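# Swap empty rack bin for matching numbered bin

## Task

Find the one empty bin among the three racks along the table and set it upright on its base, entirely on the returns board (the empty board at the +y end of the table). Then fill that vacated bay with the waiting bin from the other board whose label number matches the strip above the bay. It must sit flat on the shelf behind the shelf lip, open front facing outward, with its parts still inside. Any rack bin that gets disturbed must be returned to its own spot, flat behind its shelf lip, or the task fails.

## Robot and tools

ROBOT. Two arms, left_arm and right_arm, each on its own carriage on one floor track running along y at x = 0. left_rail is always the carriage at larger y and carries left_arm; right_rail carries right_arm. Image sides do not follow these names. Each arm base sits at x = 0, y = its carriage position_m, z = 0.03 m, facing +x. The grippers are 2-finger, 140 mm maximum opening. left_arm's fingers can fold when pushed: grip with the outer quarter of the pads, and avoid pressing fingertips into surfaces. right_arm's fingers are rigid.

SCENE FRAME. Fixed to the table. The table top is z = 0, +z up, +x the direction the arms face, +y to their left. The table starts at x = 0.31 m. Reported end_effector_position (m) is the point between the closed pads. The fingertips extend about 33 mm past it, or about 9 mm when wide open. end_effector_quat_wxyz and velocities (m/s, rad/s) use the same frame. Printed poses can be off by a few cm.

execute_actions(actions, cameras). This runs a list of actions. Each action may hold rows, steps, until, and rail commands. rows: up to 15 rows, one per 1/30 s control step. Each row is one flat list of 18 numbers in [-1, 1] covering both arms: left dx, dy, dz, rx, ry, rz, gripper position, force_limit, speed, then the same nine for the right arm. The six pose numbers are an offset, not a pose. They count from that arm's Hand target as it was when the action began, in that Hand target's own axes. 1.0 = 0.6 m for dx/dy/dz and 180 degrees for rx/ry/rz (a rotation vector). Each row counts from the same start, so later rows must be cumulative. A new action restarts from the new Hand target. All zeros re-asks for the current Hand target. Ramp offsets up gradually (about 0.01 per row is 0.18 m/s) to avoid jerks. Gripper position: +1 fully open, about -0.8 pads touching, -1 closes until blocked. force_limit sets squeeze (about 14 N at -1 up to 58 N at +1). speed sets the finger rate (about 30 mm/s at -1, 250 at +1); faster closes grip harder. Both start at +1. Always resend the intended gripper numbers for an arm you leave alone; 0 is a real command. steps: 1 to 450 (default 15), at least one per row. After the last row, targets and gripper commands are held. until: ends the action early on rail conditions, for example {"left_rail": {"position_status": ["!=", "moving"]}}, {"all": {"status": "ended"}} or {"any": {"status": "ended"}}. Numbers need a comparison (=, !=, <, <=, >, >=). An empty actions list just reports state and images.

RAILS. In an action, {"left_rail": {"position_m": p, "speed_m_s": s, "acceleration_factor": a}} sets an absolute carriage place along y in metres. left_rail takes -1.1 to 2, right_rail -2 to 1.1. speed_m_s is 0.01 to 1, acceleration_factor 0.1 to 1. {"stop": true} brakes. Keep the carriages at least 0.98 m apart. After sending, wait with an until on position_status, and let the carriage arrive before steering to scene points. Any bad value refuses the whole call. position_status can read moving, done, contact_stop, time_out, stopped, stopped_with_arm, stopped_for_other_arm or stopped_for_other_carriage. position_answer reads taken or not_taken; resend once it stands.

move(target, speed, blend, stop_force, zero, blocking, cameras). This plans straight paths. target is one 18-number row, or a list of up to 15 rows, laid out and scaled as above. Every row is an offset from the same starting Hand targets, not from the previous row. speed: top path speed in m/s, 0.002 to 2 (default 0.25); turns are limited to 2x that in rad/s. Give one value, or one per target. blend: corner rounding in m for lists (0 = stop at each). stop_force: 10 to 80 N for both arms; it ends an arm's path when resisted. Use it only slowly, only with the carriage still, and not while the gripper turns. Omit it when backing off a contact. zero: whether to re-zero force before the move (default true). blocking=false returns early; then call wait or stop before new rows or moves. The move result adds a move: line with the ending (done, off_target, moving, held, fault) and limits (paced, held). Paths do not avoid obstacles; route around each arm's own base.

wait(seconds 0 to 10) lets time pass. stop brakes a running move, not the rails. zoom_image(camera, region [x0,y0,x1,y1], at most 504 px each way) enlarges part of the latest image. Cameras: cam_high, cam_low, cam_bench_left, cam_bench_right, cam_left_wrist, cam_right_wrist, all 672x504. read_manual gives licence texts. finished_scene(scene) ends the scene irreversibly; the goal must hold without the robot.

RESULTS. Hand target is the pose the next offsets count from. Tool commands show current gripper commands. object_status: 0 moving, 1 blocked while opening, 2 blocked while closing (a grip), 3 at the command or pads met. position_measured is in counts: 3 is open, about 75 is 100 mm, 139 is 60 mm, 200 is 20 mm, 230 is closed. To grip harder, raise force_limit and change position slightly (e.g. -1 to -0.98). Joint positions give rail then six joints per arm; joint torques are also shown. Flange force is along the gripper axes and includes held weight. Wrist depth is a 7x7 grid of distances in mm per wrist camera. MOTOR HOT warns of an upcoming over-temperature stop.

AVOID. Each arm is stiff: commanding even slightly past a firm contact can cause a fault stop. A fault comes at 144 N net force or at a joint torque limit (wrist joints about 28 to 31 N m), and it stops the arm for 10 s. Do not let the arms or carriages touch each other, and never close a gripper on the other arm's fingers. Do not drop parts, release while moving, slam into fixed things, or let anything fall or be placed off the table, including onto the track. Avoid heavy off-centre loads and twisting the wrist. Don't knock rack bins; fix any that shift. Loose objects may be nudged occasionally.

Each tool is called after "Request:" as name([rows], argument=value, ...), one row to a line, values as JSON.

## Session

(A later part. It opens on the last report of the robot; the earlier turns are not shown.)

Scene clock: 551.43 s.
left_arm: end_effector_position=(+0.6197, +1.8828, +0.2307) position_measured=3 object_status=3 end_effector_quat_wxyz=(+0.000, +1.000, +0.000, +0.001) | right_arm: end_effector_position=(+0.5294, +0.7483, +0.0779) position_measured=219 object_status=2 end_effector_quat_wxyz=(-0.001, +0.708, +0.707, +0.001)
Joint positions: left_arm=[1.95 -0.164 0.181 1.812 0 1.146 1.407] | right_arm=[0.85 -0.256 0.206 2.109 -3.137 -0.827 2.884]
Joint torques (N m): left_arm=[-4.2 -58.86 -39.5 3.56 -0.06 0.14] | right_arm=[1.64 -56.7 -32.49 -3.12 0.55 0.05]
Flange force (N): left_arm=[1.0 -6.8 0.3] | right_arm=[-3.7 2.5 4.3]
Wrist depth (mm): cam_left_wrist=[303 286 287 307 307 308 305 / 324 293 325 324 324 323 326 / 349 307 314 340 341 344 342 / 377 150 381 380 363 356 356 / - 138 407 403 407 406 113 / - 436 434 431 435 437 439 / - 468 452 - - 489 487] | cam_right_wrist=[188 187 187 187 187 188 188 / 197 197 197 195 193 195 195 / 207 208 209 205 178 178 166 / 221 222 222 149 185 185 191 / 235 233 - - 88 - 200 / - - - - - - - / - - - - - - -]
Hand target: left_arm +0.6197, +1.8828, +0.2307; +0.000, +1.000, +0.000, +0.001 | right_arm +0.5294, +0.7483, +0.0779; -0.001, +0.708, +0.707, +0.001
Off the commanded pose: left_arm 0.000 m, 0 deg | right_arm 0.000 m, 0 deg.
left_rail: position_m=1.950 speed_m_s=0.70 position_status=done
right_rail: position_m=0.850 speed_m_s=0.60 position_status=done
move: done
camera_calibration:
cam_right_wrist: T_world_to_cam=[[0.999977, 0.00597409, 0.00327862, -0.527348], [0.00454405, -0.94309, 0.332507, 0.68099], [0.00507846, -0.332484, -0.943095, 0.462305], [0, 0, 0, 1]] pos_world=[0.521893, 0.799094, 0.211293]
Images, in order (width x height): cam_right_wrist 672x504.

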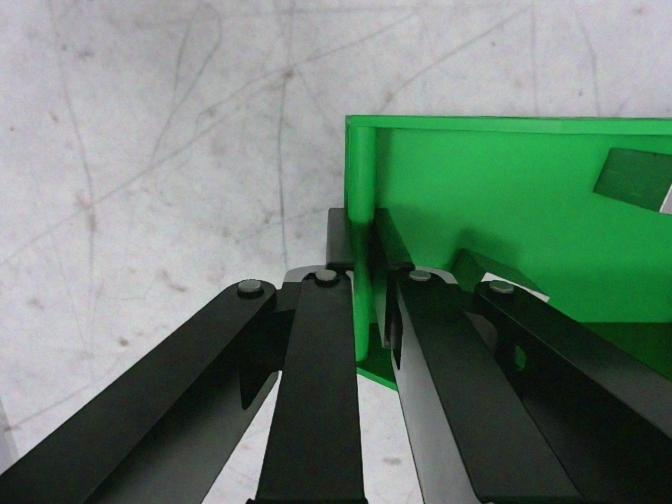

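Request:
move(target=[0,0,0,0,0,0,1,0,-0.8,0.003,0.0565,-0.2167,0.018,0,0.037,-1,1,0], cameras=[], speed=0.08)

Request:
execute_actions([
  {"right_rail":{"position_m":-2.0,"speed_m_s":0.5,"acceleration_factor":0.25},"steps":400,"until":{"right_rail":{"position_status":["!=","moving"]}}},
], cameras=["cam_right_wrist","cam_bench_right"])

Request:
zoom_image(camera="cam_bench_right", region=[160, 170, 360, 370])

Scene clock: 571.70 s.
left_arm: end_effector_position=(+0.6197, +1.8828, +0.2307) position_measured=3 object_status=3 end_effector_quat_wxyz=(+0.000, +1.000, +0.000, +0.001) | right_arm: end_effector_position=(+0.5632, +0.7496, +0.2079) position_measured=219 object_status=2 end_effector_quat_wxyz=(-0.021, +0.747, +0.664, -0.019)
Joint positions: left_arm=[1.95 -0.164 0.181 1.812 0 1.146 1.407] | right_arm=[0.85 -0.233 0.15 1.896 -3.149 -1.152 3.029]
Joint torques (N m): left_arm=[-4.47 -58.88 -39.48 3.54 -0.08 0.1] | right_arm=[1.73 -57.95 -39.39 -3.87 0.45 0.1]
Flange force (N): left_arm=[1.7 -6.6 0.2] | right_arm=[-3.3 3.3 3.3]
Wrist depth (mm): cam_left_wrist=[301 286 291 306 305 308 307 / 325 293 320 323 323 323 324 / 349 309 313 341 339 344 346 / 369 150 378 382 362 355 354 / - 139 406 407 409 407 113 / - 433 433 433 436 439 442 / 483 479 482 487 488 - 467] | cam_right_wrist=[311 312 308 302 299 296 293 / 332 329 322 317 309 308 304 / 352 348 342 174 177 178 166 / 384 369 360 145 184 186 190 / - - - - 87 - 200 / - - - - - - - / - - - - - - -]
Hand target: left_arm +0.6197, +1.8828, +0.2307; +0.000, +1.000, +0.000, +0.001 | right_arm +0.5633, +0.7496, +0.2080; -0.021, +0.747, +0.664, -0.019
Off the commanded pose: left_arm 0.000 m, 0 deg | right_arm 0.000 m, 0 deg.
left_rail: position_m=1.950 speed_m_s=0.70 position_status=done
right_rail: position_m=0.850 speed_m_s=0.60 position_status=done
move: done
No camera images: "cameras" was empty.

Scene clock: 578.80 s.
left_arm: end_effector_position=(+0.6197, +1.8828, +0.2307) position_measured=3 object_status=3 end_effector_quat_wxyz=(+0.000, +1.000, +0.000, +0.001) | right_arm: end_effector_position=(+0.5633, -2.1004, +0.2080) position_measured=219 object_status=2 end_effector_quat_wxyz=(-0.021, +0.747, +0.664, -0.019)
Joint positions: left_arm=[1.95 -0.164 0.181 1.812 0 1.146 1.407] | right_arm=[-2 -0.233 0.15 1.895 -3.149 -1.152 3.029]
Joint torques (N m): left_arm=[-4.24 -58.59 -39.5 3.53 -0.05 0.15] | right_arm=[1.96 -57.76 -39.05 -3.83 0.3 0.07]
Flange force (N): left_arm=[0.3 -6.7 -0.5] | right_arm=[-3.6 4.1 3.4]
Wrist depth (mm): cam_left_wrist=[302 290 300 304 306 307 308 / 325 294 318 324 323 323 323 / 350 308 314 341 342 344 342 / 372 150 380 380 364 356 357 / - 139 402 404 407 410 113 / - 431 434 433 433 433 444 / 482 483 480 487 482 489 487] | cam_right_wrist=[313 312 305 303 300 298 290 / 331 325 324 316 310 307 294 / 357 346 342 329 177 179 166 / - 371 360 145 184 187 193 / - - - - 88 - 202 / - - - - - - - / - - - - - - -]
Hand target: left_arm +0.6197, +1.8828, +0.2307; +0.000, +1.000, +0.000, +0.001 | right_arm +0.5633, -2.1004, +0.2080; -0.021, +0.747, +0.664, -0.019
Tool commands: left_gripper/position=+1.0 left_gripper/force_limit=+0.0 left_gripper/speed=-0.8 right_gripper/position=-1.0 right_gripper/force_limit=+1.0 right_gripper/speed=+0.0
Off the commanded pose: left_arm 0.000 m, 0 deg | right_arm 0.000 m, 0 deg.
left_rail: position_m=1.950 speed_m_s=0.70 position_status=done
right_rail: position_m=-2.000 speed_m_s=0.50 position_status=done
camera_calibration:
cam_right_wrist: T_world_to_cam=[[0.992509, -0.109854, -0.0534551, -0.771866], [-0.0858424, -0.938418, 0.334667, -1.98864], [-0.0869278, -0.327572, -0.940819, -0.300704], [0, 0, 0, 1]] pos_world=[0.569235, -2.04947, 0.341363]
Images, in order (width x height): cam_bench_right 672x504, cam_right_wrist 672x504.

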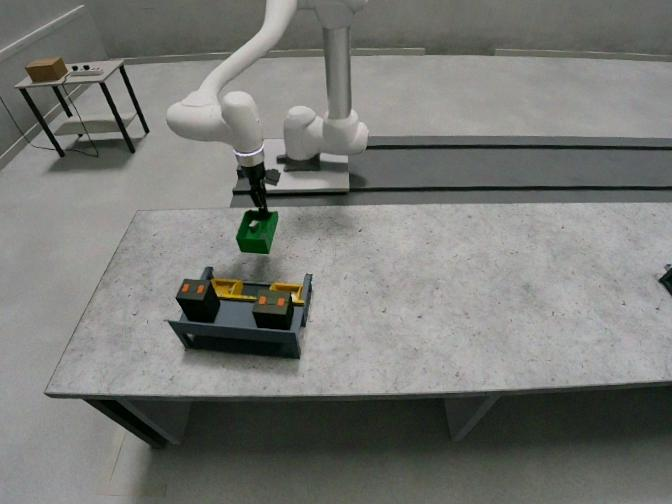

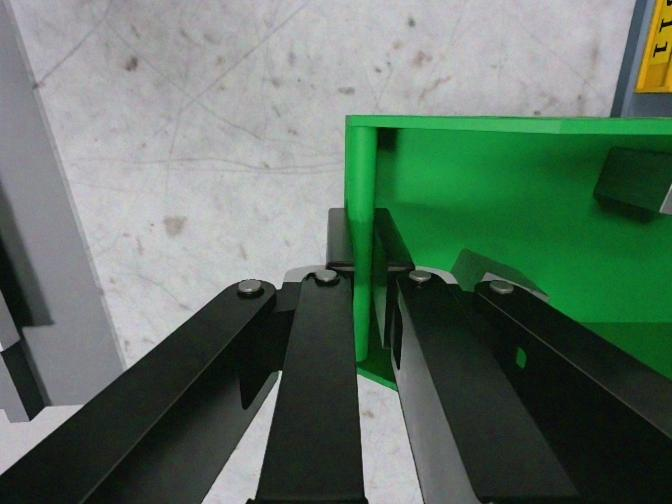

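Scaled by 2.520 from the camera's 672x504 image, which has a finer 960x720 frame.

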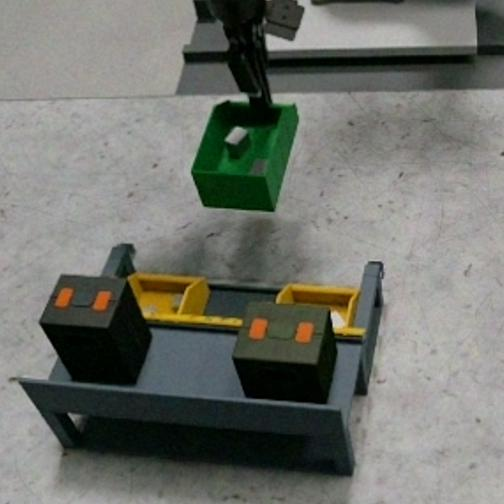

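Request:
move([
  [0,0,0,0,0,0,1,0,-0.8,0,0.0097,0.173,0,0,0,-1,1,0],
  [0,0,0,0,0,0,1,0,-0.8,0,0.1237,0.1966,0,0,0,-1,1,0],
], cameras=["cam_right_wrist","cam_bench_right"], speed=[0.08,0.04])

Request:
zoom_image(camera="cam_bench_right", region=[160, 230, 340, 370])

Scene clock: 590.73 s.
left_arm: end_effector_position=(+0.6197, +1.8828, +0.2307) position_measured=3 object_status=3 end_effector_quat_wxyz=(+0.000, +1.000, +0.000, +0.001) | right_arm: end_effector_position=(+0.6302, -2.1083, +0.0860) position_measured=219 object_status=2 end_effector_quat_wxyz=(-0.021, +0.747, +0.664, -0.019)
Joint positions: left_arm=[1.95 -0.164 0.181 1.812 0 1.146 1.407] | right_arm=[-2 -0.221 0.358 1.878 -3.149 -0.962 3.042]
Joint torques (N m): left_arm=[-4.15 -58.84 -39.47 3.58 -0.09 0.06] | right_arm=[1.8 -75.75 -35.31 -3.37 0.23 0.09]
Flange force (N): left_arm=[1.3 -6.7 0.6] | right_arm=[-3.0 3.6 6.0]
Wrist depth (mm): cam_left_wrist=[302 290 283 307 307 308 308 / 325 294 319 323 325 324 322 / 349 323 334 340 340 342 348 / 370 150 381 381 364 356 355 / - 139 403 407 404 407 113 / - 433 431 434 436 437 441 / - 482 463 487 484 478 478] | cam_right_wrist=[202 200 197 195 192 191 186 / 214 210 207 203 200 196 186 / 226 224 221 213 177 178 159 / 241 238 234 149 184 188 190 / 255 251 - - 87 - 201 / - - - - - - - / - - - - - - -]
Hand target: left_arm +0.6197, +1.8828, +0.2307; +0.000, +1.000, +0.000, +0.001 | right_arm +0.6302, -2.1083, +0.0860; -0.021, +0.747, +0.664, -0.019
Off the commanded pose: left_arm 0.000 m, 0 deg | right_arm 0.000 m, 0 deg.
left_rail: position_m=1.950 speed_m_s=0.70 position_status=done
right_rail: position_m=-2.000 speed_m_s=0.50 position_status=done
move: done
camera_calibration:
cam_right_wrist: T_world_to_cam=[[0.992509, -0.109854, -0.0534551, -0.845748], [-0.0858424, -0.938418, 0.334667, -1.9495], [-0.0869278, -0.327572, -0.940819, -0.412154], [0, 0, 0, 1]] pos_world=[0.636235, -2.05737, 0.219463]
Images, in order (width x height): cam_bench_right 672x504, cam_right_wrist 672x504.

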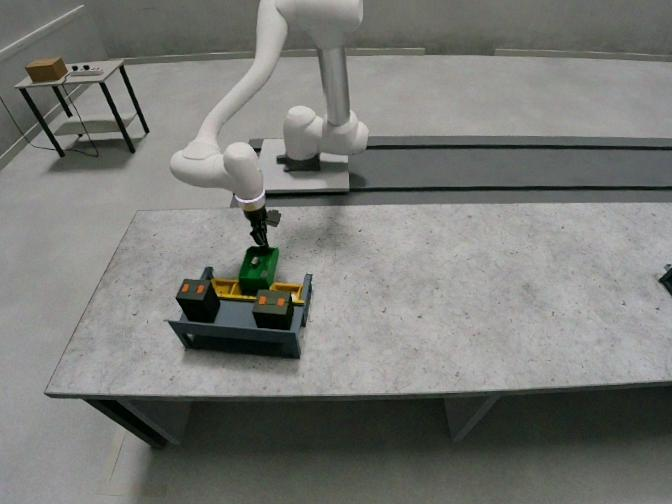

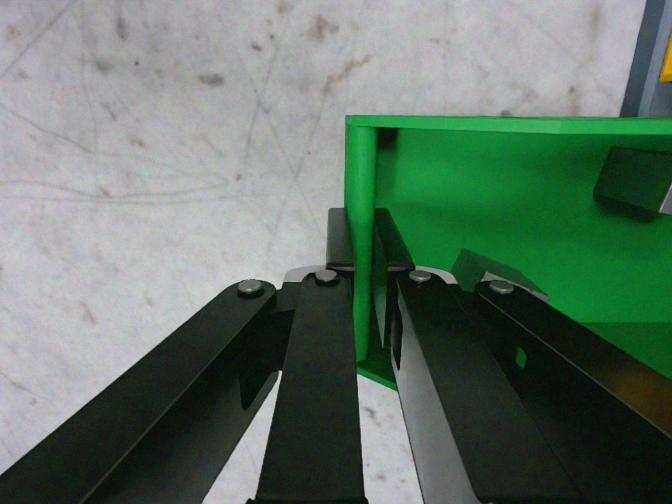

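Scaled by 2.800 from the camera's 672x504 image, which has a finer 960x720 frame.

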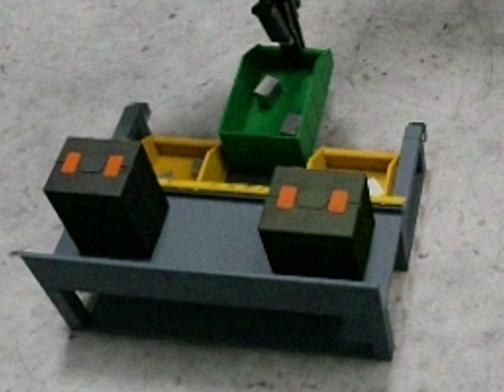

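Request:
move(target=[0,0,0,0,0,0,1,0,-0.8,0,0.085,0.0285,0,0,0,-1,1,0], cameras=["cam_right_wrist","cam_bench_right","cam_high"], speed=0.03)

Request:
zoom_image(camera="cam_bench_right", region=[160, 230, 340, 370])

Request:
zoom_image(camera="cam_right_wrist", region=[340, 0, 672, 250])

Scene clock: 598.33 s.
left_arm: end_effector_position=(+0.6197, +1.8828, +0.2307) position_measured=3 object_status=3 end_effector_quat_wxyz=(+0.000, +1.000, +0.000, +0.001) | right_arm: end_effector_position=(+0.6798, -2.1142, +0.0661) position_measured=219 object_status=2 end_effector_quat_wxyz=(-0.021, +0.747, +0.664, -0.019)
Joint positions: left_arm=[1.95 -0.164 0.181 1.812 0 1.146 1.407] | right_arm=[-2 -0.214 0.445 1.789 -3.148 -0.964 3.049]
Joint torques (N m): left_arm=[-4.2 -58.89 -39.55 3.53 -0.04 0.09] | right_arm=[1.84 -76.69 -32.3 -3.45 0.86 0.06]
Flange force (N): left_arm=[1.0 -6.6 0.5] | right_arm=[-2.7 -0.1 -4.7]
Wrist depth (mm): cam_left_wrist=[303 286 286 306 307 305 308 / 326 290 320 323 326 322 323 / 349 303 317 344 344 342 345 / 367 139 379 379 361 354 131 / - 139 403 405 408 407 113 / - 430 433 436 435 438 440 / - 485 489 - - - -] | cam_right_wrist=[183 180 179 176 175 171 161 / 193 191 188 185 180 172 171 / 205 202 200 174 175 175 165 / 219 217 212 145 182 183 184 / 232 228 - - 87 - 195 / - - - - - - - / - - - - - - -]
Hand target: left_arm +0.6197, +1.8828, +0.2307; +0.000, +1.000, +0.000, +0.001 | right_arm +0.6798, -2.1142, +0.0661; -0.021, +0.747, +0.664, -0.019
Off the commanded pose: left_arm 0.000 m, 0 deg | right_arm 0.000 m, 0 deg.
left_rail: position_m=1.950 speed_m_s=0.70 position_status=done
right_rail: position_m=-2.000 speed_m_s=0.50 position_status=done
move: done
camera_calibration:
cam_right_wrist: T_world_to_cam=[[0.992509, -0.109854, -0.0534551, -0.896694], [-0.0858424, -0.938418, 0.334667, -1.94409], [-0.0869278, -0.327572, -0.940819, -0.428591], [0, 0, 0, 1]] pos_world=[0.685835, -2.06327, 0.199463]
Images, in order (width x height): cam_high 672x504, cam_bench_right 672x504, cam_right_wrist 672x504.

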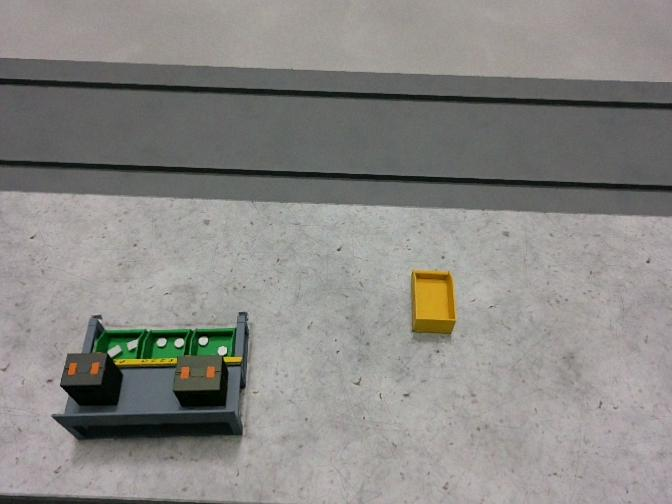

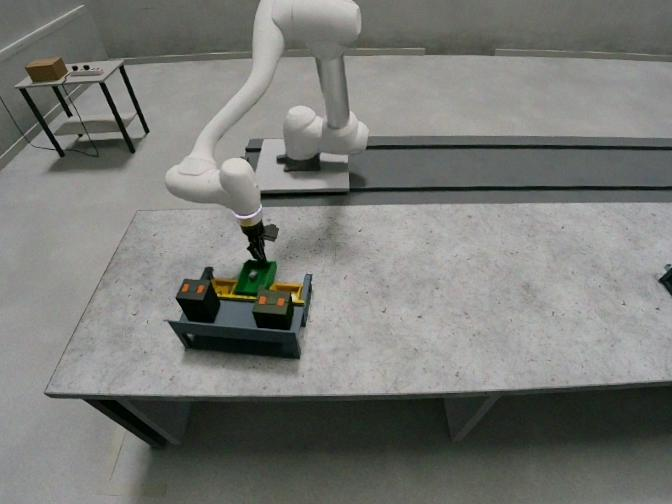

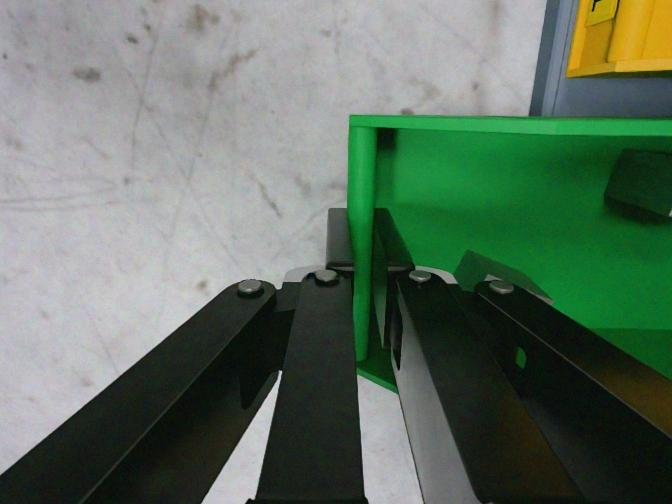

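Scaled by 2.800 from the camera's 672x504 image, which has a finer 960x720 frame.

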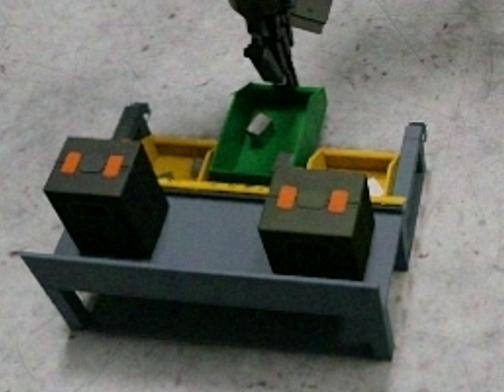

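Scaled by 1.518 from the camera's 672x504 image, which has a finer 960x720 frame.

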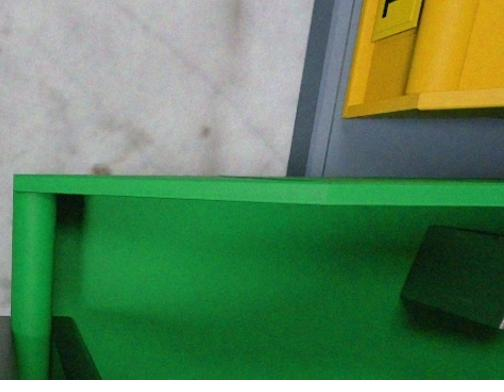

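Request:
move(target=[0,0,0,0,0,0,1,0,-0.8,0.003,0.1513,-0.0085,0,0,0,-1,1,0], cameras=["cam_right_wrist","cam_bench_right"], speed=0.03, stop_force=30)

Request:
zoom_image(camera="cam_right_wrist", region=[300, 50, 672, 300])

Scene clock: 607.63 s.
left_arm: end_effector_position=(+0.6197, +1.8828, +0.2307) position_measured=3 object_status=3 end_effector_quat_wxyz=(+0.000, +1.000, +0.000, +0.001) | right_arm: end_effector_position=(+0.7703, -2.1231, +0.0660) position_measured=219 object_status=2 end_effector_quat_wxyz=(-0.021, +0.747, +0.664, -0.019)
Joint positions: left_arm=[1.95 -0.164 0.181 1.812 0 1.146 1.407] | right_arm=[-2 -0.201 0.565 1.59 -3.147 -1.043 3.062]
Joint torques (N m): left_arm=[-4.26 -58.59 -39.34 3.58 -0.11 0.04] | right_arm=[1.59 -96.66 -36.46 -3.63 0.27 0.03]
Flange force (N): left_arm=[0.6 -6.8 -0.1] | right_arm=[-2.2 4.3 3.6]
Wrist depth (mm): cam_left_wrist=[302 284 299 307 306 307 306 / 329 287 318 323 323 324 323 / 350 296 317 343 342 341 342 / 367 150 382 382 365 354 354 / - 139 405 407 406 407 113 / - 432 433 431 434 434 442 / - 459 481 447 492 485 -] | cam_right_wrist=[182 180 178 169 165 151 161 / 192 192 189 176 167 172 161 / 205 202 200 175 177 179 178 / 218 215 212 149 185 187 189 / 233 227 - - 87 - 196 / - - - - - - - / - - - - - - -]
Hand target: left_arm +0.6197, +1.8828, +0.2307; +0.000, +1.000, +0.000, +0.001 | right_arm +0.7703, -2.1231, +0.0660; -0.021, +0.747, +0.664, -0.019
Off the commanded pose: left_arm 0.000 m, 0 deg | right_arm 0.000 m, 0 deg.
left_rail: position_m=1.950 speed_m_s=0.70 position_status=done
right_rail: position_m=-2.000 speed_m_s=0.50 position_status=done
move: done
camera_calibration:
cam_right_wrist: T_world_to_cam=[[0.992509, -0.109854, -0.0534551, -0.987493], [-0.0858424, -0.938418, 0.334667, -1.94467], [-0.0869278, -0.327572, -0.940819, -0.42364], [0, 0, 0, 1]] pos_world=[0.776335, -2.07217, 0.199463]
Images, in order (width x height): cam_bench_right 672x504, cam_right_wrist 672x504.

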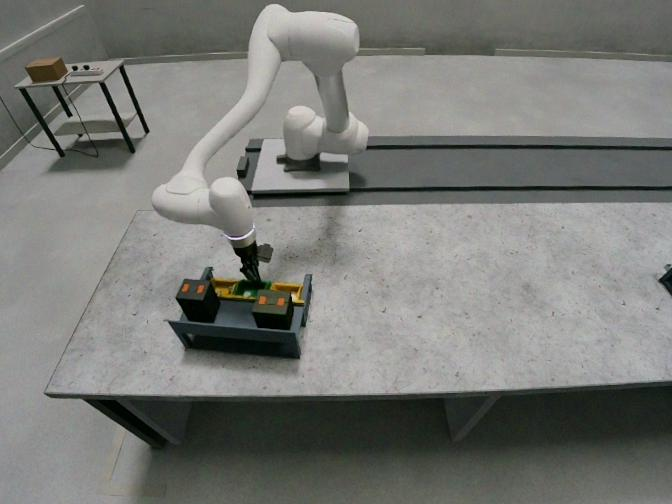

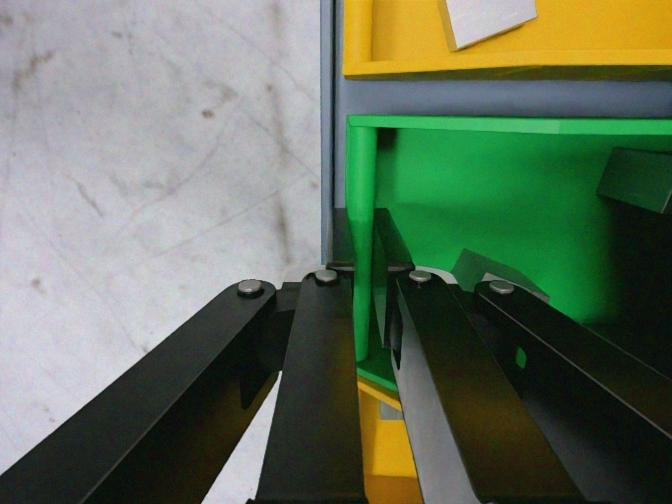

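Scaled by 1.355 from the camera's 672x504 image, which has a finer 960x720 frame.

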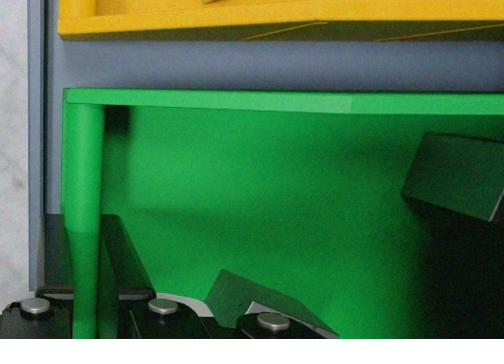

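Request:
move(target=[0,0,0,0,0,0,1,0,-0.8,0,0.003,0.0185,-0.018,0,0,-1,1,0], cameras=["cam_right_wrist"], speed=0.02)

Request:
zoom_image(camera="cam_right_wrist", region=[300, 50, 500, 250])

Scene clock: 616.07 s.
left_arm: end_effector_position=(+0.6197, +1.8828, +0.2307) position_measured=3 object_status=3 end_effector_quat_wxyz=(+0.000, +1.000, +0.000, +0.001) | right_arm: end_effector_position=(+0.7715, -2.1232, +0.0548) position_measured=219 object_status=2 end_effector_quat_wxyz=(+0.000, +0.747, +0.664, +0.000)
Joint positions: left_arm=[1.95 -0.164 0.181 1.812 0 1.146 1.407] | right_arm=[-2 -0.203 0.551 1.637 -3.142 -0.954 3.057]
Joint torques (N m): left_arm=[-4.41 -58.75 -39.55 3.55 -0.09 0.12] | right_arm=[1.59 -92.85 -35.27 -3.59 0.43 0.13]
Flange force (N): left_arm=[1.6 -6.7 1.0] | right_arm=[-2.5 3.1 2.5]
Wrist depth (mm): cam_left_wrist=[303 286 284 306 308 308 308 / 324 318 318 322 324 323 323 / 349 308 313 341 344 342 344 / 375 150 378 383 364 357 131 / - 139 406 404 407 408 113 / - 433 430 435 436 438 443 / - - - 475 484 488 -] | cam_right_wrist=[166 166 166 162 156 142 157 / 178 176 175 169 166 167 170 / 187 185 185 170 176 175 166 / 197 197 196 149 183 186 187 / 212 209 - - 87 - 197 / - - - - - - - / - - - - - - -]
Hand target: left_arm +0.6197, +1.8828, +0.2307; +0.000, +1.000, +0.000, +0.001 | right_arm +0.7715, -2.1232, +0.0548; +0.000, +0.747, +0.664, +0.000
Off the commanded pose: left_arm 0.000 m, 0 deg | right_arm 0.000 m, 0 deg.
left_rail: position_m=1.950 speed_m_s=0.70 position_status=done
right_rail: position_m=-2.000 speed_m_s=0.50 position_status=done
move: done
camera_calibration:
cam_right_wrist: T_world_to_cam=[[0.993928, -0.109993, 0.00308974, -0.993785], [-0.104645, -0.936173, 0.335602, -1.92167], [-0.0340212, -0.333888, -0.941999, -0.488312], [0, 0, 0, 1]] pos_world=[0.770044, -2.07137, 0.187999]
Images, in order (width x height): cam_right_wrist 672x504.

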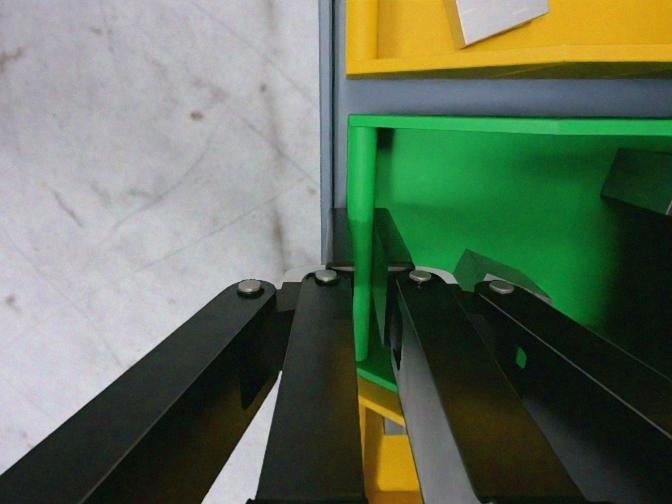

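Scaled by 2.520 from the camera's 672x504 image, which has a finer 960x720 frame.

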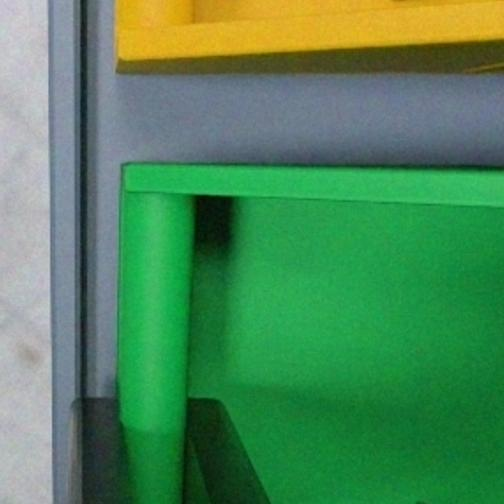

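Request:
move(target=[0,0,0,0,0,0,1,0,-0.8,0,0,0.0015,0,0,0,-1,1,0], cameras=[], speed=0.01)

Request:
execute_actions([
  {"rows":[[0,0,0,0,0,0,1,0,-0.8,0,0,0,0,0,0,-0.4,0,-1]],"steps":60},
], cameras=["cam_right_wrist"])

Request:
move(target=[0,0,0,0,0,0,1,0,-0.8,0,0,-0.2,0,0,0,-0.4,0,-1], cameras=["cam_right_wrist","cam_bench_right"], speed=0.06)

Request:
zoom_image(camera="cam_right_wrist", region=[300, 0, 672, 350])

Scene clock: 625.93 s.
left_arm: end_effector_position=(+0.6197, +1.8828, +0.2307) position_measured=3 object_status=3 end_effector_quat_wxyz=(+0.000, +1.000, +0.000, +0.001) | right_arm: end_effector_position=(+0.7716, -2.1233, +0.0541) position_measured=219 object_status=2 end_effector_quat_wxyz=(+0.000, +0.747, +0.664, +0.000)
Joint positions: left_arm=[1.95 -0.164 0.181 1.812 0 1.146 1.407] | right_arm=[-2 -0.203 0.552 1.637 -3.142 -0.953 3.057]
Joint torques (N m): left_arm=[-4.66 -58.71 -39.31 3.52 -0.04 0.07] | right_arm=[1.43 -44.15 -15.26 -3.52 4.71 0.09]
Flange force (N): left_arm=[1.6 -7.5 0.0] | right_arm=[-1.3 -12.3 -61.9]
Wrist depth (mm): cam_left_wrist=[303 285 292 306 308 308 307 / 327 298 314 324 323 324 325 / 349 303 313 341 343 343 344 / 374 139 379 381 363 356 354 / - 139 404 406 405 407 113 / - 433 431 435 438 434 438 / 484 475 490 - 481 486 -] | cam_right_wrist=[166 167 166 162 156 142 155 / 178 176 176 170 169 164 172 / 186 186 186 172 174 176 172 / 198 198 195 149 174 185 186 / 211 207 - - 87 - 196 / - - - - - - - / - - - - - - -]
Hand target: left_arm +0.6197, +1.8828, +0.2307; +0.000, +1.000, +0.000, +0.001 | right_arm +0.7715, -2.1232, +0.0539; +0.000, +0.747, +0.664, +0.000
Off the commanded pose: left_arm 0.000 m, 0 deg | right_arm 0.000 m, 0 deg.
left_rail: position_m=1.950 speed_m_s=0.70 position_status=done
right_rail: position_m=-2.000 speed_m_s=0.50 position_status=done
move: done
No camera images: "cameras" was empty.

Scene clock: 628.13 s.
left_arm: end_effector_position=(+0.6197, +1.8828, +0.2307) position_measured=3 object_status=3 end_effector_quat_wxyz=(+0.000, +1.000, +0.000, +0.001) | right_arm: end_effector_position=(+0.7715, -2.1232, +0.0539) position_measured=179 object_status=3 end_effector_quat_wxyz=(+0.000, +0.747, +0.664, +0.000)
Joint positions: left_arm=[1.95 -0.164 0.181 1.812 0 1.146 1.407] | right_arm=[-2 -0.203 0.552 1.637 -3.142 -0.952 3.057]
Joint torques (N m): left_arm=[-4.39 -58.76 -39.43 3.57 -0.15 0.11] | right_arm=[1.72 -91.63 -33.72 -3.55 0.11 0.05]
Flange force (N): left_arm=[1.7 -6.7 1.3] | right_arm=[-2.3 4.3 0.3]
Wrist depth (mm): cam_left_wrist=[303 282 302 306 305 307 308 / 324 300 318 323 321 323 324 / 350 307 316 343 343 346 344 / 375 139 382 379 363 356 356 / - 139 403 407 405 405 113 / - 435 430 436 433 438 439 / - 484 478 445 - 465 487] | cam_right_wrist=[166 168 165 160 156 142 155 / 175 176 174 169 - 167 170 / 185 185 185 173 176 175 166 / 197 197 194 154 154 184 186 / 208 - 93 196 114 - 195 / - - - 201 - - - / - - - - - - -]
Hand target: left_arm +0.6197, +1.8828, +0.2307; +0.000, +1.000, +0.000, +0.001 | right_arm +0.7715, -2.1232, +0.0539; +0.000, +0.747, +0.664, +0.000
Off the commanded pose: left_arm 0.000 m, 0 deg | right_arm 0.000 m, 0 deg.
left_rail: position_m=1.950 speed_m_s=0.70 position_status=done
right_rail: position_m=-2.000 speed_m_s=0.50 position_status=done
camera_calibration:
cam_right_wrist: T_world_to_cam=[[0.993928, -0.109993, 0.00308974, -0.993782], [-0.104645, -0.936173, 0.335602, -1.92137], [-0.0340212, -0.333888, -0.941999, -0.48916], [0, 0, 0, 1]] pos_world=[0.770044, -2.07137, 0.187099]
Images, in order (width x height): cam_right_wrist 672x504.

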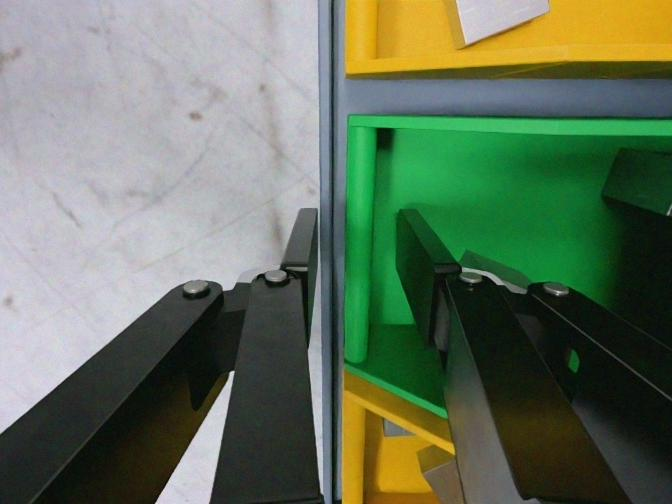

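Scene clock: 630.47 s.
left_arm: end_effector_position=(+0.6197, +1.8828, +0.2307) position_measured=3 object_status=3 end_effector_quat_wxyz=(+0.000, +1.000, +0.000, +0.001) | right_arm: end_effector_position=(+0.7715, -2.1232, +0.1739) position_measured=179 object_status=3 end_effector_quat_wxyz=(+0.000, +0.747, +0.664, +0.000)
Joint positions: left_arm=[1.95 -0.164 0.181 1.812 0 1.146 1.407] | right_arm=[-2 -0.203 0.455 1.546 -3.142 -1.141 3.057]
Joint torques (N m): left_arm=[-4.46 -58.56 -39.63 3.57 -0.14 0.13] | right_arm=[1.58 -86.33 -37.6 -3.99 0.11 0.04]
Flange force (N): left_arm=[0.7 -7.0 0.2] | right_arm=[-2.1 4.1 -0.6]
Wrist depth (mm): cam_left_wrist=[301 283 281 306 308 308 308 / 327 292 325 325 323 323 323 / 352 317 313 342 343 342 341 / 370 151 382 380 363 355 354 / - 138 404 405 405 407 113 / - 430 434 432 438 438 440 / - 484 - 438 491 413 -] | cam_right_wrist=[272 271 271 266 258 264 177 / 285 287 285 280 282 209 183 / 303 303 304 294 293 254 200 / 321 323 316 284 154 213 216 / 338 - 94 315 112 - 227 / - - - 328 - - - / - - - 406 - - -]
Hand target: left_arm +0.6197, +1.8828, +0.2307; +0.000, +1.000, +0.000, +0.001 | right_arm +0.7715, -2.1232, +0.1739; +0.000, +0.747, +0.664, +0.000
Off the commanded pose: left_arm 0.000 m, 0 deg | right_arm 0.000 m, 0 deg.
left_rail: position_m=1.950 speed_m_s=0.70 position_status=done
right_rail: position_m=-2.000 speed_m_s=0.50 position_status=done
move: done
camera_calibration:
cam_right_wrist: T_world_to_cam=[[0.993928, -0.109993, 0.00308974, -0.994153], [-0.104645, -0.936173, 0.335602, -1.96164], [-0.0340212, -0.333888, -0.941999, -0.37612], [0, 0, 0, 1]] pos_world=[0.770044, -2.07137, 0.307099]
Images, in order (width x height): cam_bench_right 672x504, cam_right_wrist 672x504.

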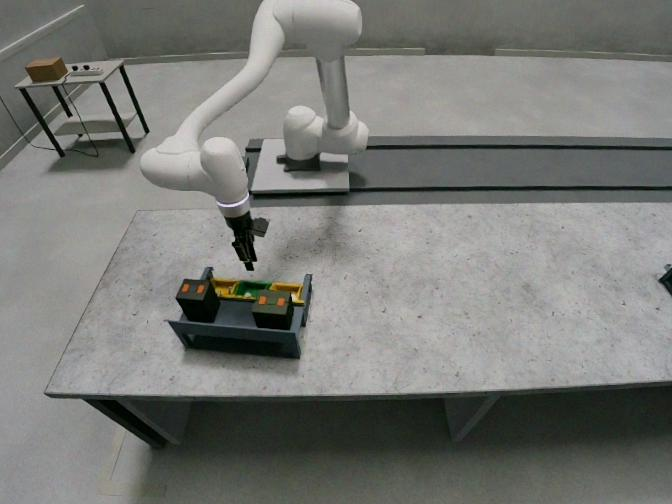

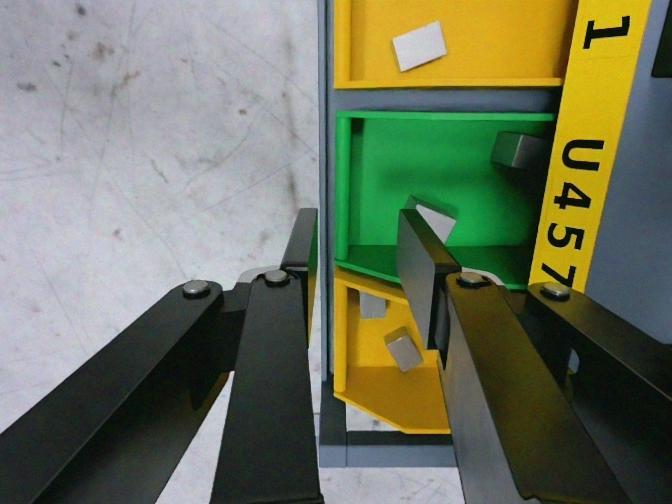

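Scaled by 1.355 from the camera's 672x504 image, which has a finer 960x720 frame.

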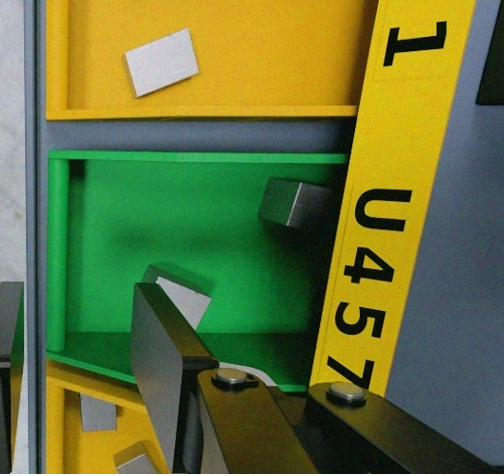

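Request:
move([
  [0,0,0,0,0,0,1,0,-0.8,0,-0.15,-0.2,0,0,0,-0.4,0,-1],
  [0,0,0,0,0,0,1,0,-0.8,-0.013,-0.152,-0.043,-0.2993,0.3368,0.39,-0.4,0,-1],
], cameras=["cam_right_wrist"], speed=0.25)

Request:
zoom_image(camera="cam_right_wrist", region=[150, 200, 550, 450])

Scene clock: 643.93 s.
left_arm: end_effector_position=(+0.6197, +1.8828, +0.2307) position_measured=3 object_status=3 end_effector_quat_wxyz=(+0.000, +1.000, +0.000, +0.001) | right_arm: end_effector_position=(+0.6800, -2.1203, +0.1998) position_measured=179 object_status=3 end_effector_quat_wxyz=(+0.000, +0.793, +0.000, +0.609)
Joint positions: left_arm=[1.95 -0.164 0.181 1.812 0 1.146 1.407] | right_arm=[-2 -0.415 0.215 2.474 -0.519 -0.902 1.798]
Joint torques (N m): left_arm=[-4.51 -58.51 -39.55 3.56 -0.06 0.09] | right_arm=[1.59 -42.34 -19.13 2.15 -2.6 0.05]
Flange force (N): left_arm=[0.4 -7.1 0.1] | right_arm=[-1.6 4.0 -0.6]
Wrist depth (mm): cam_left_wrist=[303 289 293 307 307 308 307 / 325 296 316 323 322 324 323 / 349 321 323 342 342 343 343 / 370 150 381 381 362 356 356 / - 139 404 407 407 406 113 / - 433 431 432 433 437 440 / - 489 486 487 485 471 483] | cam_right_wrist=[- - - - - 2866 - / 3387 3240 365 - 437 325 3149 / 637 637 368 344 391 346 2305 / 480 502 - 402 130 353 490 / 397 - 94 375 112 - 406 / - - - 310 - - - / - - - 276 - - -]
Hand target: left_arm +0.6197, +1.8828, +0.2307; +0.000, +1.000, +0.000, +0.001 | right_arm +0.6800, -2.1203, +0.1997; +0.000, +0.793, +0.000, +0.609
Off the commanded pose: left_arm 0.000 m, 0 deg | right_arm 0.000 m, 0 deg.
left_rail: position_m=1.950 speed_m_s=0.70 position_status=done
right_rail: position_m=-2.000 speed_m_s=0.50 position_status=done
move: done
camera_calibration:
cam_right_wrist: T_world_to_cam=[[-0.00107013, -0.999967, 0.00808271, -2.11432], [-0.567777, -0.00604597, -0.82316, 0.541345], [0.823182, -0.00547006, -0.567752, -0.315215], [0, 0, 0, 1]] pos_world=[0.56458, -2.1127, 0.28374]
Images, in order (width x height): cam_right_wrist 672x504.

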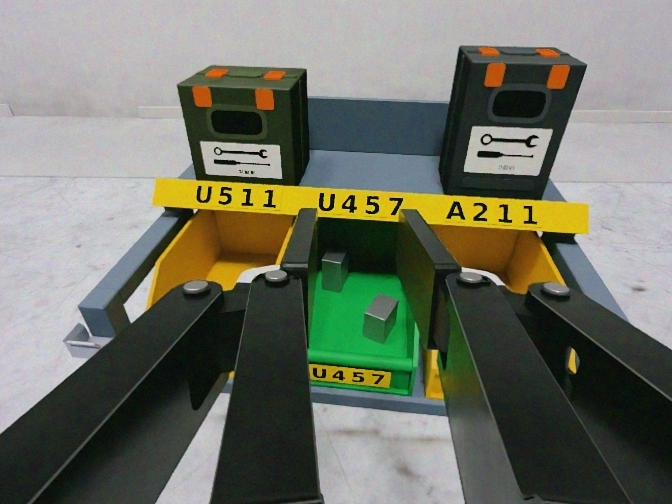

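Scaled by 1.260 from the camera's 672x504 image, which has a finer 960x720 frame.

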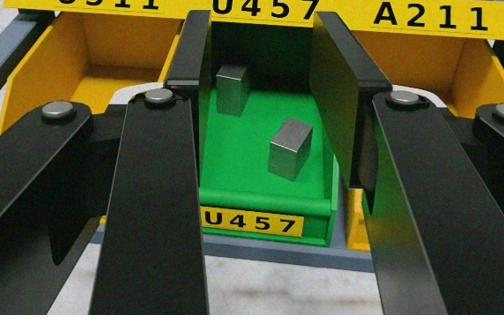

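Request:
execute_actions([
  {"left_rail":{"position_m":0.322,"speed_m_s":0.8,"acceleration_factor":0.5},"steps":300,"until":{"left_rail":{"position_status":["!=","moving"]}}},
], cameras=[])

Request:
move(target=[0.057,0,0.167,0,0,0,1,0,-0.8,0,0,0,0,0,0,-0.4,0,-1], cameras=["cam_left_wrist"], speed=0.15)

Scene clock: 655.20 s.
left_arm: end_effector_position=(+0.6197, +0.2548, +0.2307) position_measured=3 object_status=3 end_effector_quat_wxyz=(+0.000, +1.000, +0.000, +0.001) | right_arm: end_effector_position=(+0.6800, -2.1203, +0.1997) position_measured=179 object_status=3 end_effector_quat_wxyz=(+0.000, +0.793, +0.000, +0.609)
Joint positions: left_arm=[0.322 -0.164 0.181 1.812 0 1.146 1.407] | right_arm=[-2 -0.415 0.215 2.474 -0.519 -0.902 1.798]
Joint torques (N m): left_arm=[-4.22 -58.7 -39.6 3.5 -0.11 0.07] | right_arm=[1.63 -42.77 -19.08 2.18 -2.57 0.07]
Flange force (N): left_arm=[1.7 -6.1 0.6] | right_arm=[-2.5 4.2 -0.1]
Wrist depth (mm): cam_left_wrist=[323 322 320 317 319 323 325 / 339 337 341 335 337 341 340 / 359 359 357 351 359 359 360 / 372 139 381 369 372 374 372 / - 139 402 405 411 406 113 / - 431 436 436 433 436 442 / - 479 432 488 - 443 -] | cam_right_wrist=[- - 2661 - - 341 2693 / 2941 2630 - - 437 317 2981 / 616 630 348 350 373 354 2305 / 480 498 - 398 130 357 489 / 401 - 93 358 112 - 407 / - - - 310 - - - / - - - 277 - - -]
Hand target: left_arm +0.6197, +0.2548, +0.2307; +0.000, +1.000, +0.000, +0.001 | right_arm +0.6800, -2.1203, +0.1997; +0.000, +0.793, +0.000, +0.609
Tool commands: left_gripper/position=+1.0 left_gripper/force_limit=+0.0 left_gripper/speed=-0.8 right_gripper/position=-0.4 right_gripper/force_limit=+0.0 right_gripper/speed=-1.0
Off the commanded pose: left_arm 0.000 m, 0 deg | right_arm 0.000 m, 0 deg.
left_rail: position_m=0.322 speed_m_s=0.80 position_status=done
right_rail: position_m=-2.000 speed_m_s=0.50 position_status=done
No camera images: "cameras" was empty.

Scene clock: 656.27 s.
left_arm: end_effector_position=(+0.6540, +0.2548, +0.1306) position_measured=3 object_status=3 end_effector_quat_wxyz=(+0.000, +1.000, +0.000, +0.001) | right_arm: end_effector_position=(+0.6800, -2.1203, +0.1997) position_measured=179 object_status=3 end_effector_quat_wxyz=(+0.000, +0.793, +0.000, +0.609)
Joint positions: left_arm=[0.322 -0.155 0.312 1.845 0 0.982 1.415] | right_arm=[-2 -0.415 0.215 2.474 -0.519 -0.902 1.798]
Joint torques (N m): left_arm=[-4.43 -67.5 -36.01 3.21 0.1 0.1] | right_arm=[1.31 -42.57 -19.04 2.16 -2.51 0.05]
Flange force (N): left_arm=[-1.1 -6.6 -1.0] | right_arm=[-2.1 3.4 0.4]
Wrist depth (mm): cam_left_wrist=[232 232 230 228 228 233 234 / 245 244 241 244 234 247 246 / 259 260 257 260 250 261 263 / 272 151 273 274 271 272 272 / - 138 293 285 293 295 113 / - 314 315 317 317 319 322 / 341 343 342 342 342 342 344] | cam_right_wrist=[- - - - 2981 - - / 3062 3287 - 3062 - 317 4471 / 630 601 366 349 366 344 2430 / 476 486 - 400 130 335 491 / 401 - 94 365 112 - 408 / - - - 312 - - - / - - - 278 - - -]
Hand target: left_arm +0.6541, +0.2547, +0.1306; +0.000, +1.000, +0.000, +0.001 | right_arm +0.6800, -2.1203, +0.1997; +0.000, +0.793, +0.000, +0.609
Off the commanded pose: left_arm 0.000 m, 0 deg | right_arm 0.000 m, 0 deg.
left_rail: position_m=0.322 speed_m_s=0.80 position_status=done
right_rail: position_m=-2.000 speed_m_s=0.50 position_status=done
move: done
camera_calibration:
cam_left_wrist: T_world_to_cam=[[-0.00854642, -0.999803, 0.0179014, 0.261402], [-0.947973, 0.0137981, 0.318053, 0.581854], [-0.318237, -0.0142518, -0.947904, 0.479066], [0, 0, 0, 1]] pos_world=[0.706272, 0.260149, 0.264369]
Images, in order (width x height): cam_left_wrist 672x504.

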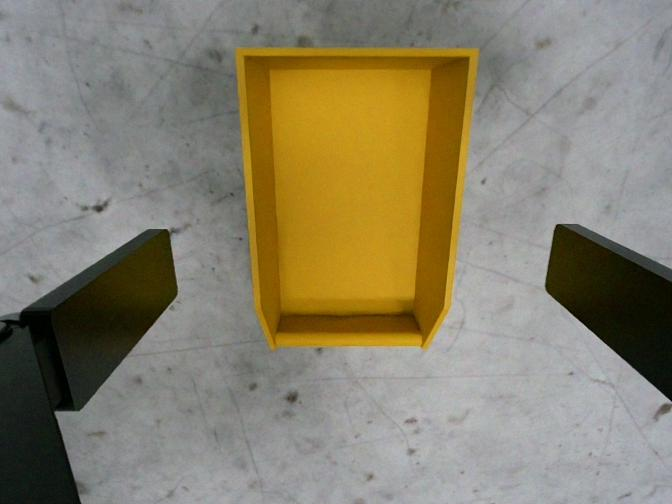

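Request:
move(target=[0,0,0.082,0,0,0,1,0,-0.8,0,0,0,0,0,0,-0.4,0,-1], speed=0.06, cameras=["cam_left_wrist"])

Request:
execute_actions([
  {"rows":[[0,0,0,0,0,0,-1,-0.1,-1,0,0,0,0,0,0,-0.4,0,-1]],"steps":120},
], cameras=["cam_left_wrist"])

Scene clock: 687.27 s.
left_arm: end_effector_position=(+0.6542, +0.2547, +0.0814) position_measured=3 object_status=3 end_effector_quat_wxyz=(+0.000, +1.000, +0.000, +0.001) | right_arm: end_effector_position=(+0.6800, -2.1203, +0.1997) position_measured=179 object_status=3 end_effector_quat_wxyz=(+0.000, +0.793, +0.000, +0.609)
Joint positions: left_arm=[0.322 -0.155 0.361 1.883 0 0.895 1.415] | right_arm=[-2 -0.415 0.215 2.474 -0.519 -0.902 1.798]
Joint torques (N m): left_arm=[-4.32 -71.41 -33.74 3 0.04 0.08] | right_arm=[1.75 -42.68 -18.93 2.11 -2.52 0.05]
Flange force (N): left_arm=[1.0 -6.4 0.4] | right_arm=[-2.4 4.5 -0.3]
Wrist depth (mm): cam_left_wrist=[188 188 185 184 185 186 190 / 200 200 162 198 196 196 201 / 211 212 162 209 207 210 213 / 222 151 190 - 207 220 132 / - 129 228 236 208 242 113 / - 257 258 233 235 259 263 / 277 277 279 280 278 277 279] | cam_right_wrist=[- - - - 2540 330 - / 2329 2866 368 454 442 337 3992 / 630 648 362 412 341 353 2329 / 477 460 403 401 130 328 491 / 398 - 93 367 112 - 406 / - - - 312 - - - / - - - 278 - - -]
Hand target: left_arm +0.6542, +0.2547, +0.0814; +0.000, +1.000, +0.000, +0.001 | right_arm +0.6800, -2.1203, +0.1997; +0.000, +0.793, +0.000, +0.609
Off the commanded pose: left_arm 0.000 m, 0 deg | right_arm 0.000 m, 0 deg.
left_rail: position_m=0.322 speed_m_s=0.80 position_status=done
right_rail: position_m=-2.000 speed_m_s=0.50 position_status=done
move: done
camera_calibration:
cam_left_wrist: T_world_to_cam=[[-0.00851543, -0.999802, 0.0179949, 0.262242], [-0.948003, 0.0137971, 0.317962, 0.597733], [-0.318147, -0.0143516, -0.947933, 0.432461], [0, 0, 0, 1]] pos_world=[0.706472, 0.260149, 0.215169]
Images, in order (width x height): cam_left_wrist 672x504.

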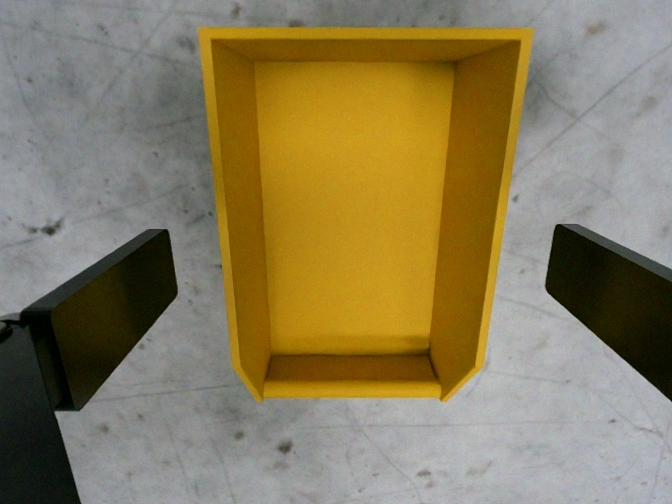

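Scene clock: 691.47 s.
left_arm: end_effector_position=(+0.6542, +0.2548, +0.0814) position_measured=76 object_status=2 end_effector_quat_wxyz=(+0.000, +1.000, +0.000, +0.001) | right_arm: end_effector_position=(+0.6800, -2.1203, +0.1997) position_measured=179 object_status=3 end_effector_quat_wxyz=(+0.000, +0.793, +0.000, +0.609)
Joint positions: left_arm=[0.322 -0.155 0.361 1.883 0 0.895 1.415] | right_arm=[-2 -0.415 0.215 2.474 -0.519 -0.902 1.798]
Joint torques (N m): left_arm=[-4.7 -61.78 -29.27 2.56 -1.27 -0.14] | right_arm=[1.76 -42.68 -19.24 2.19 -2.62 0.04]
Flange force (N): left_arm=[-1.7 -8.0 -15.6] | right_arm=[-2.4 4.6 -0.4]
Wrist depth (mm): cam_left_wrist=[189 189 185 185 186 186 190 / 200 200 160 197 195 196 200 / 211 211 160 209 185 210 213 / 225 221 160 223 207 143 226 / - 101 188 236 232 118 - / - 66 258 233 234 259 - / - - 278 278 280 281 -] | cam_right_wrist=[2329 3149 2941 2760 3062 2540 2726 / - 4064 - 456 457 320 2794 / 635 624 368 408 379 356 2305 / 481 498 - 395 130 359 486 / 400 - 93 371 112 - 404 / - - - 313 - - - / - - - 278 - - -]
Hand target: left_arm +0.6542, +0.2547, +0.0814; +0.000, +1.000, +0.000, +0.001 | right_arm +0.6800, -2.1203, +0.1997; +0.000, +0.793, +0.000, +0.609
Off the commanded pose: left_arm 0.000 m, 0 deg | right_arm 0.000 m, 0 deg.
left_rail: position_m=0.322 speed_m_s=0.80 position_status=done
right_rail: position_m=-2.000 speed_m_s=0.50 position_status=done
camera_calibration:
cam_left_wrist: T_world_to_cam=[[-0.00854855, -0.999803, 0.0179005, 0.262286], [-0.948003, 0.0137985, 0.317963, 0.597732], [-0.318148, -0.0142516, -0.947934, 0.432436], [0, 0, 0, 1]] pos_world=[0.706472, 0.260149, 0.215168]
Images, in order (width x height): cam_left_wrist 672x504.

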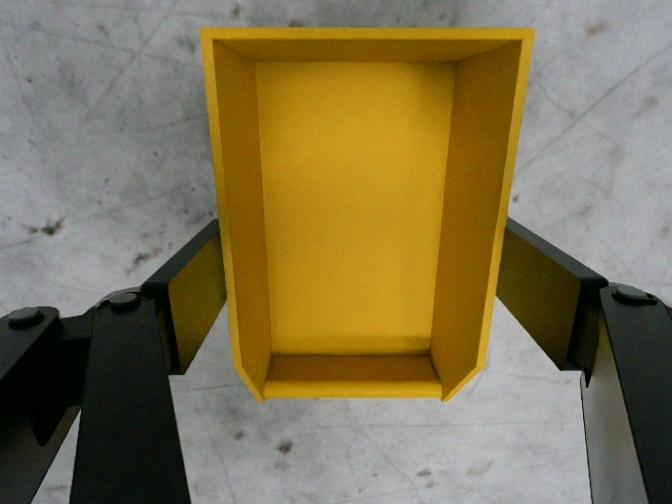

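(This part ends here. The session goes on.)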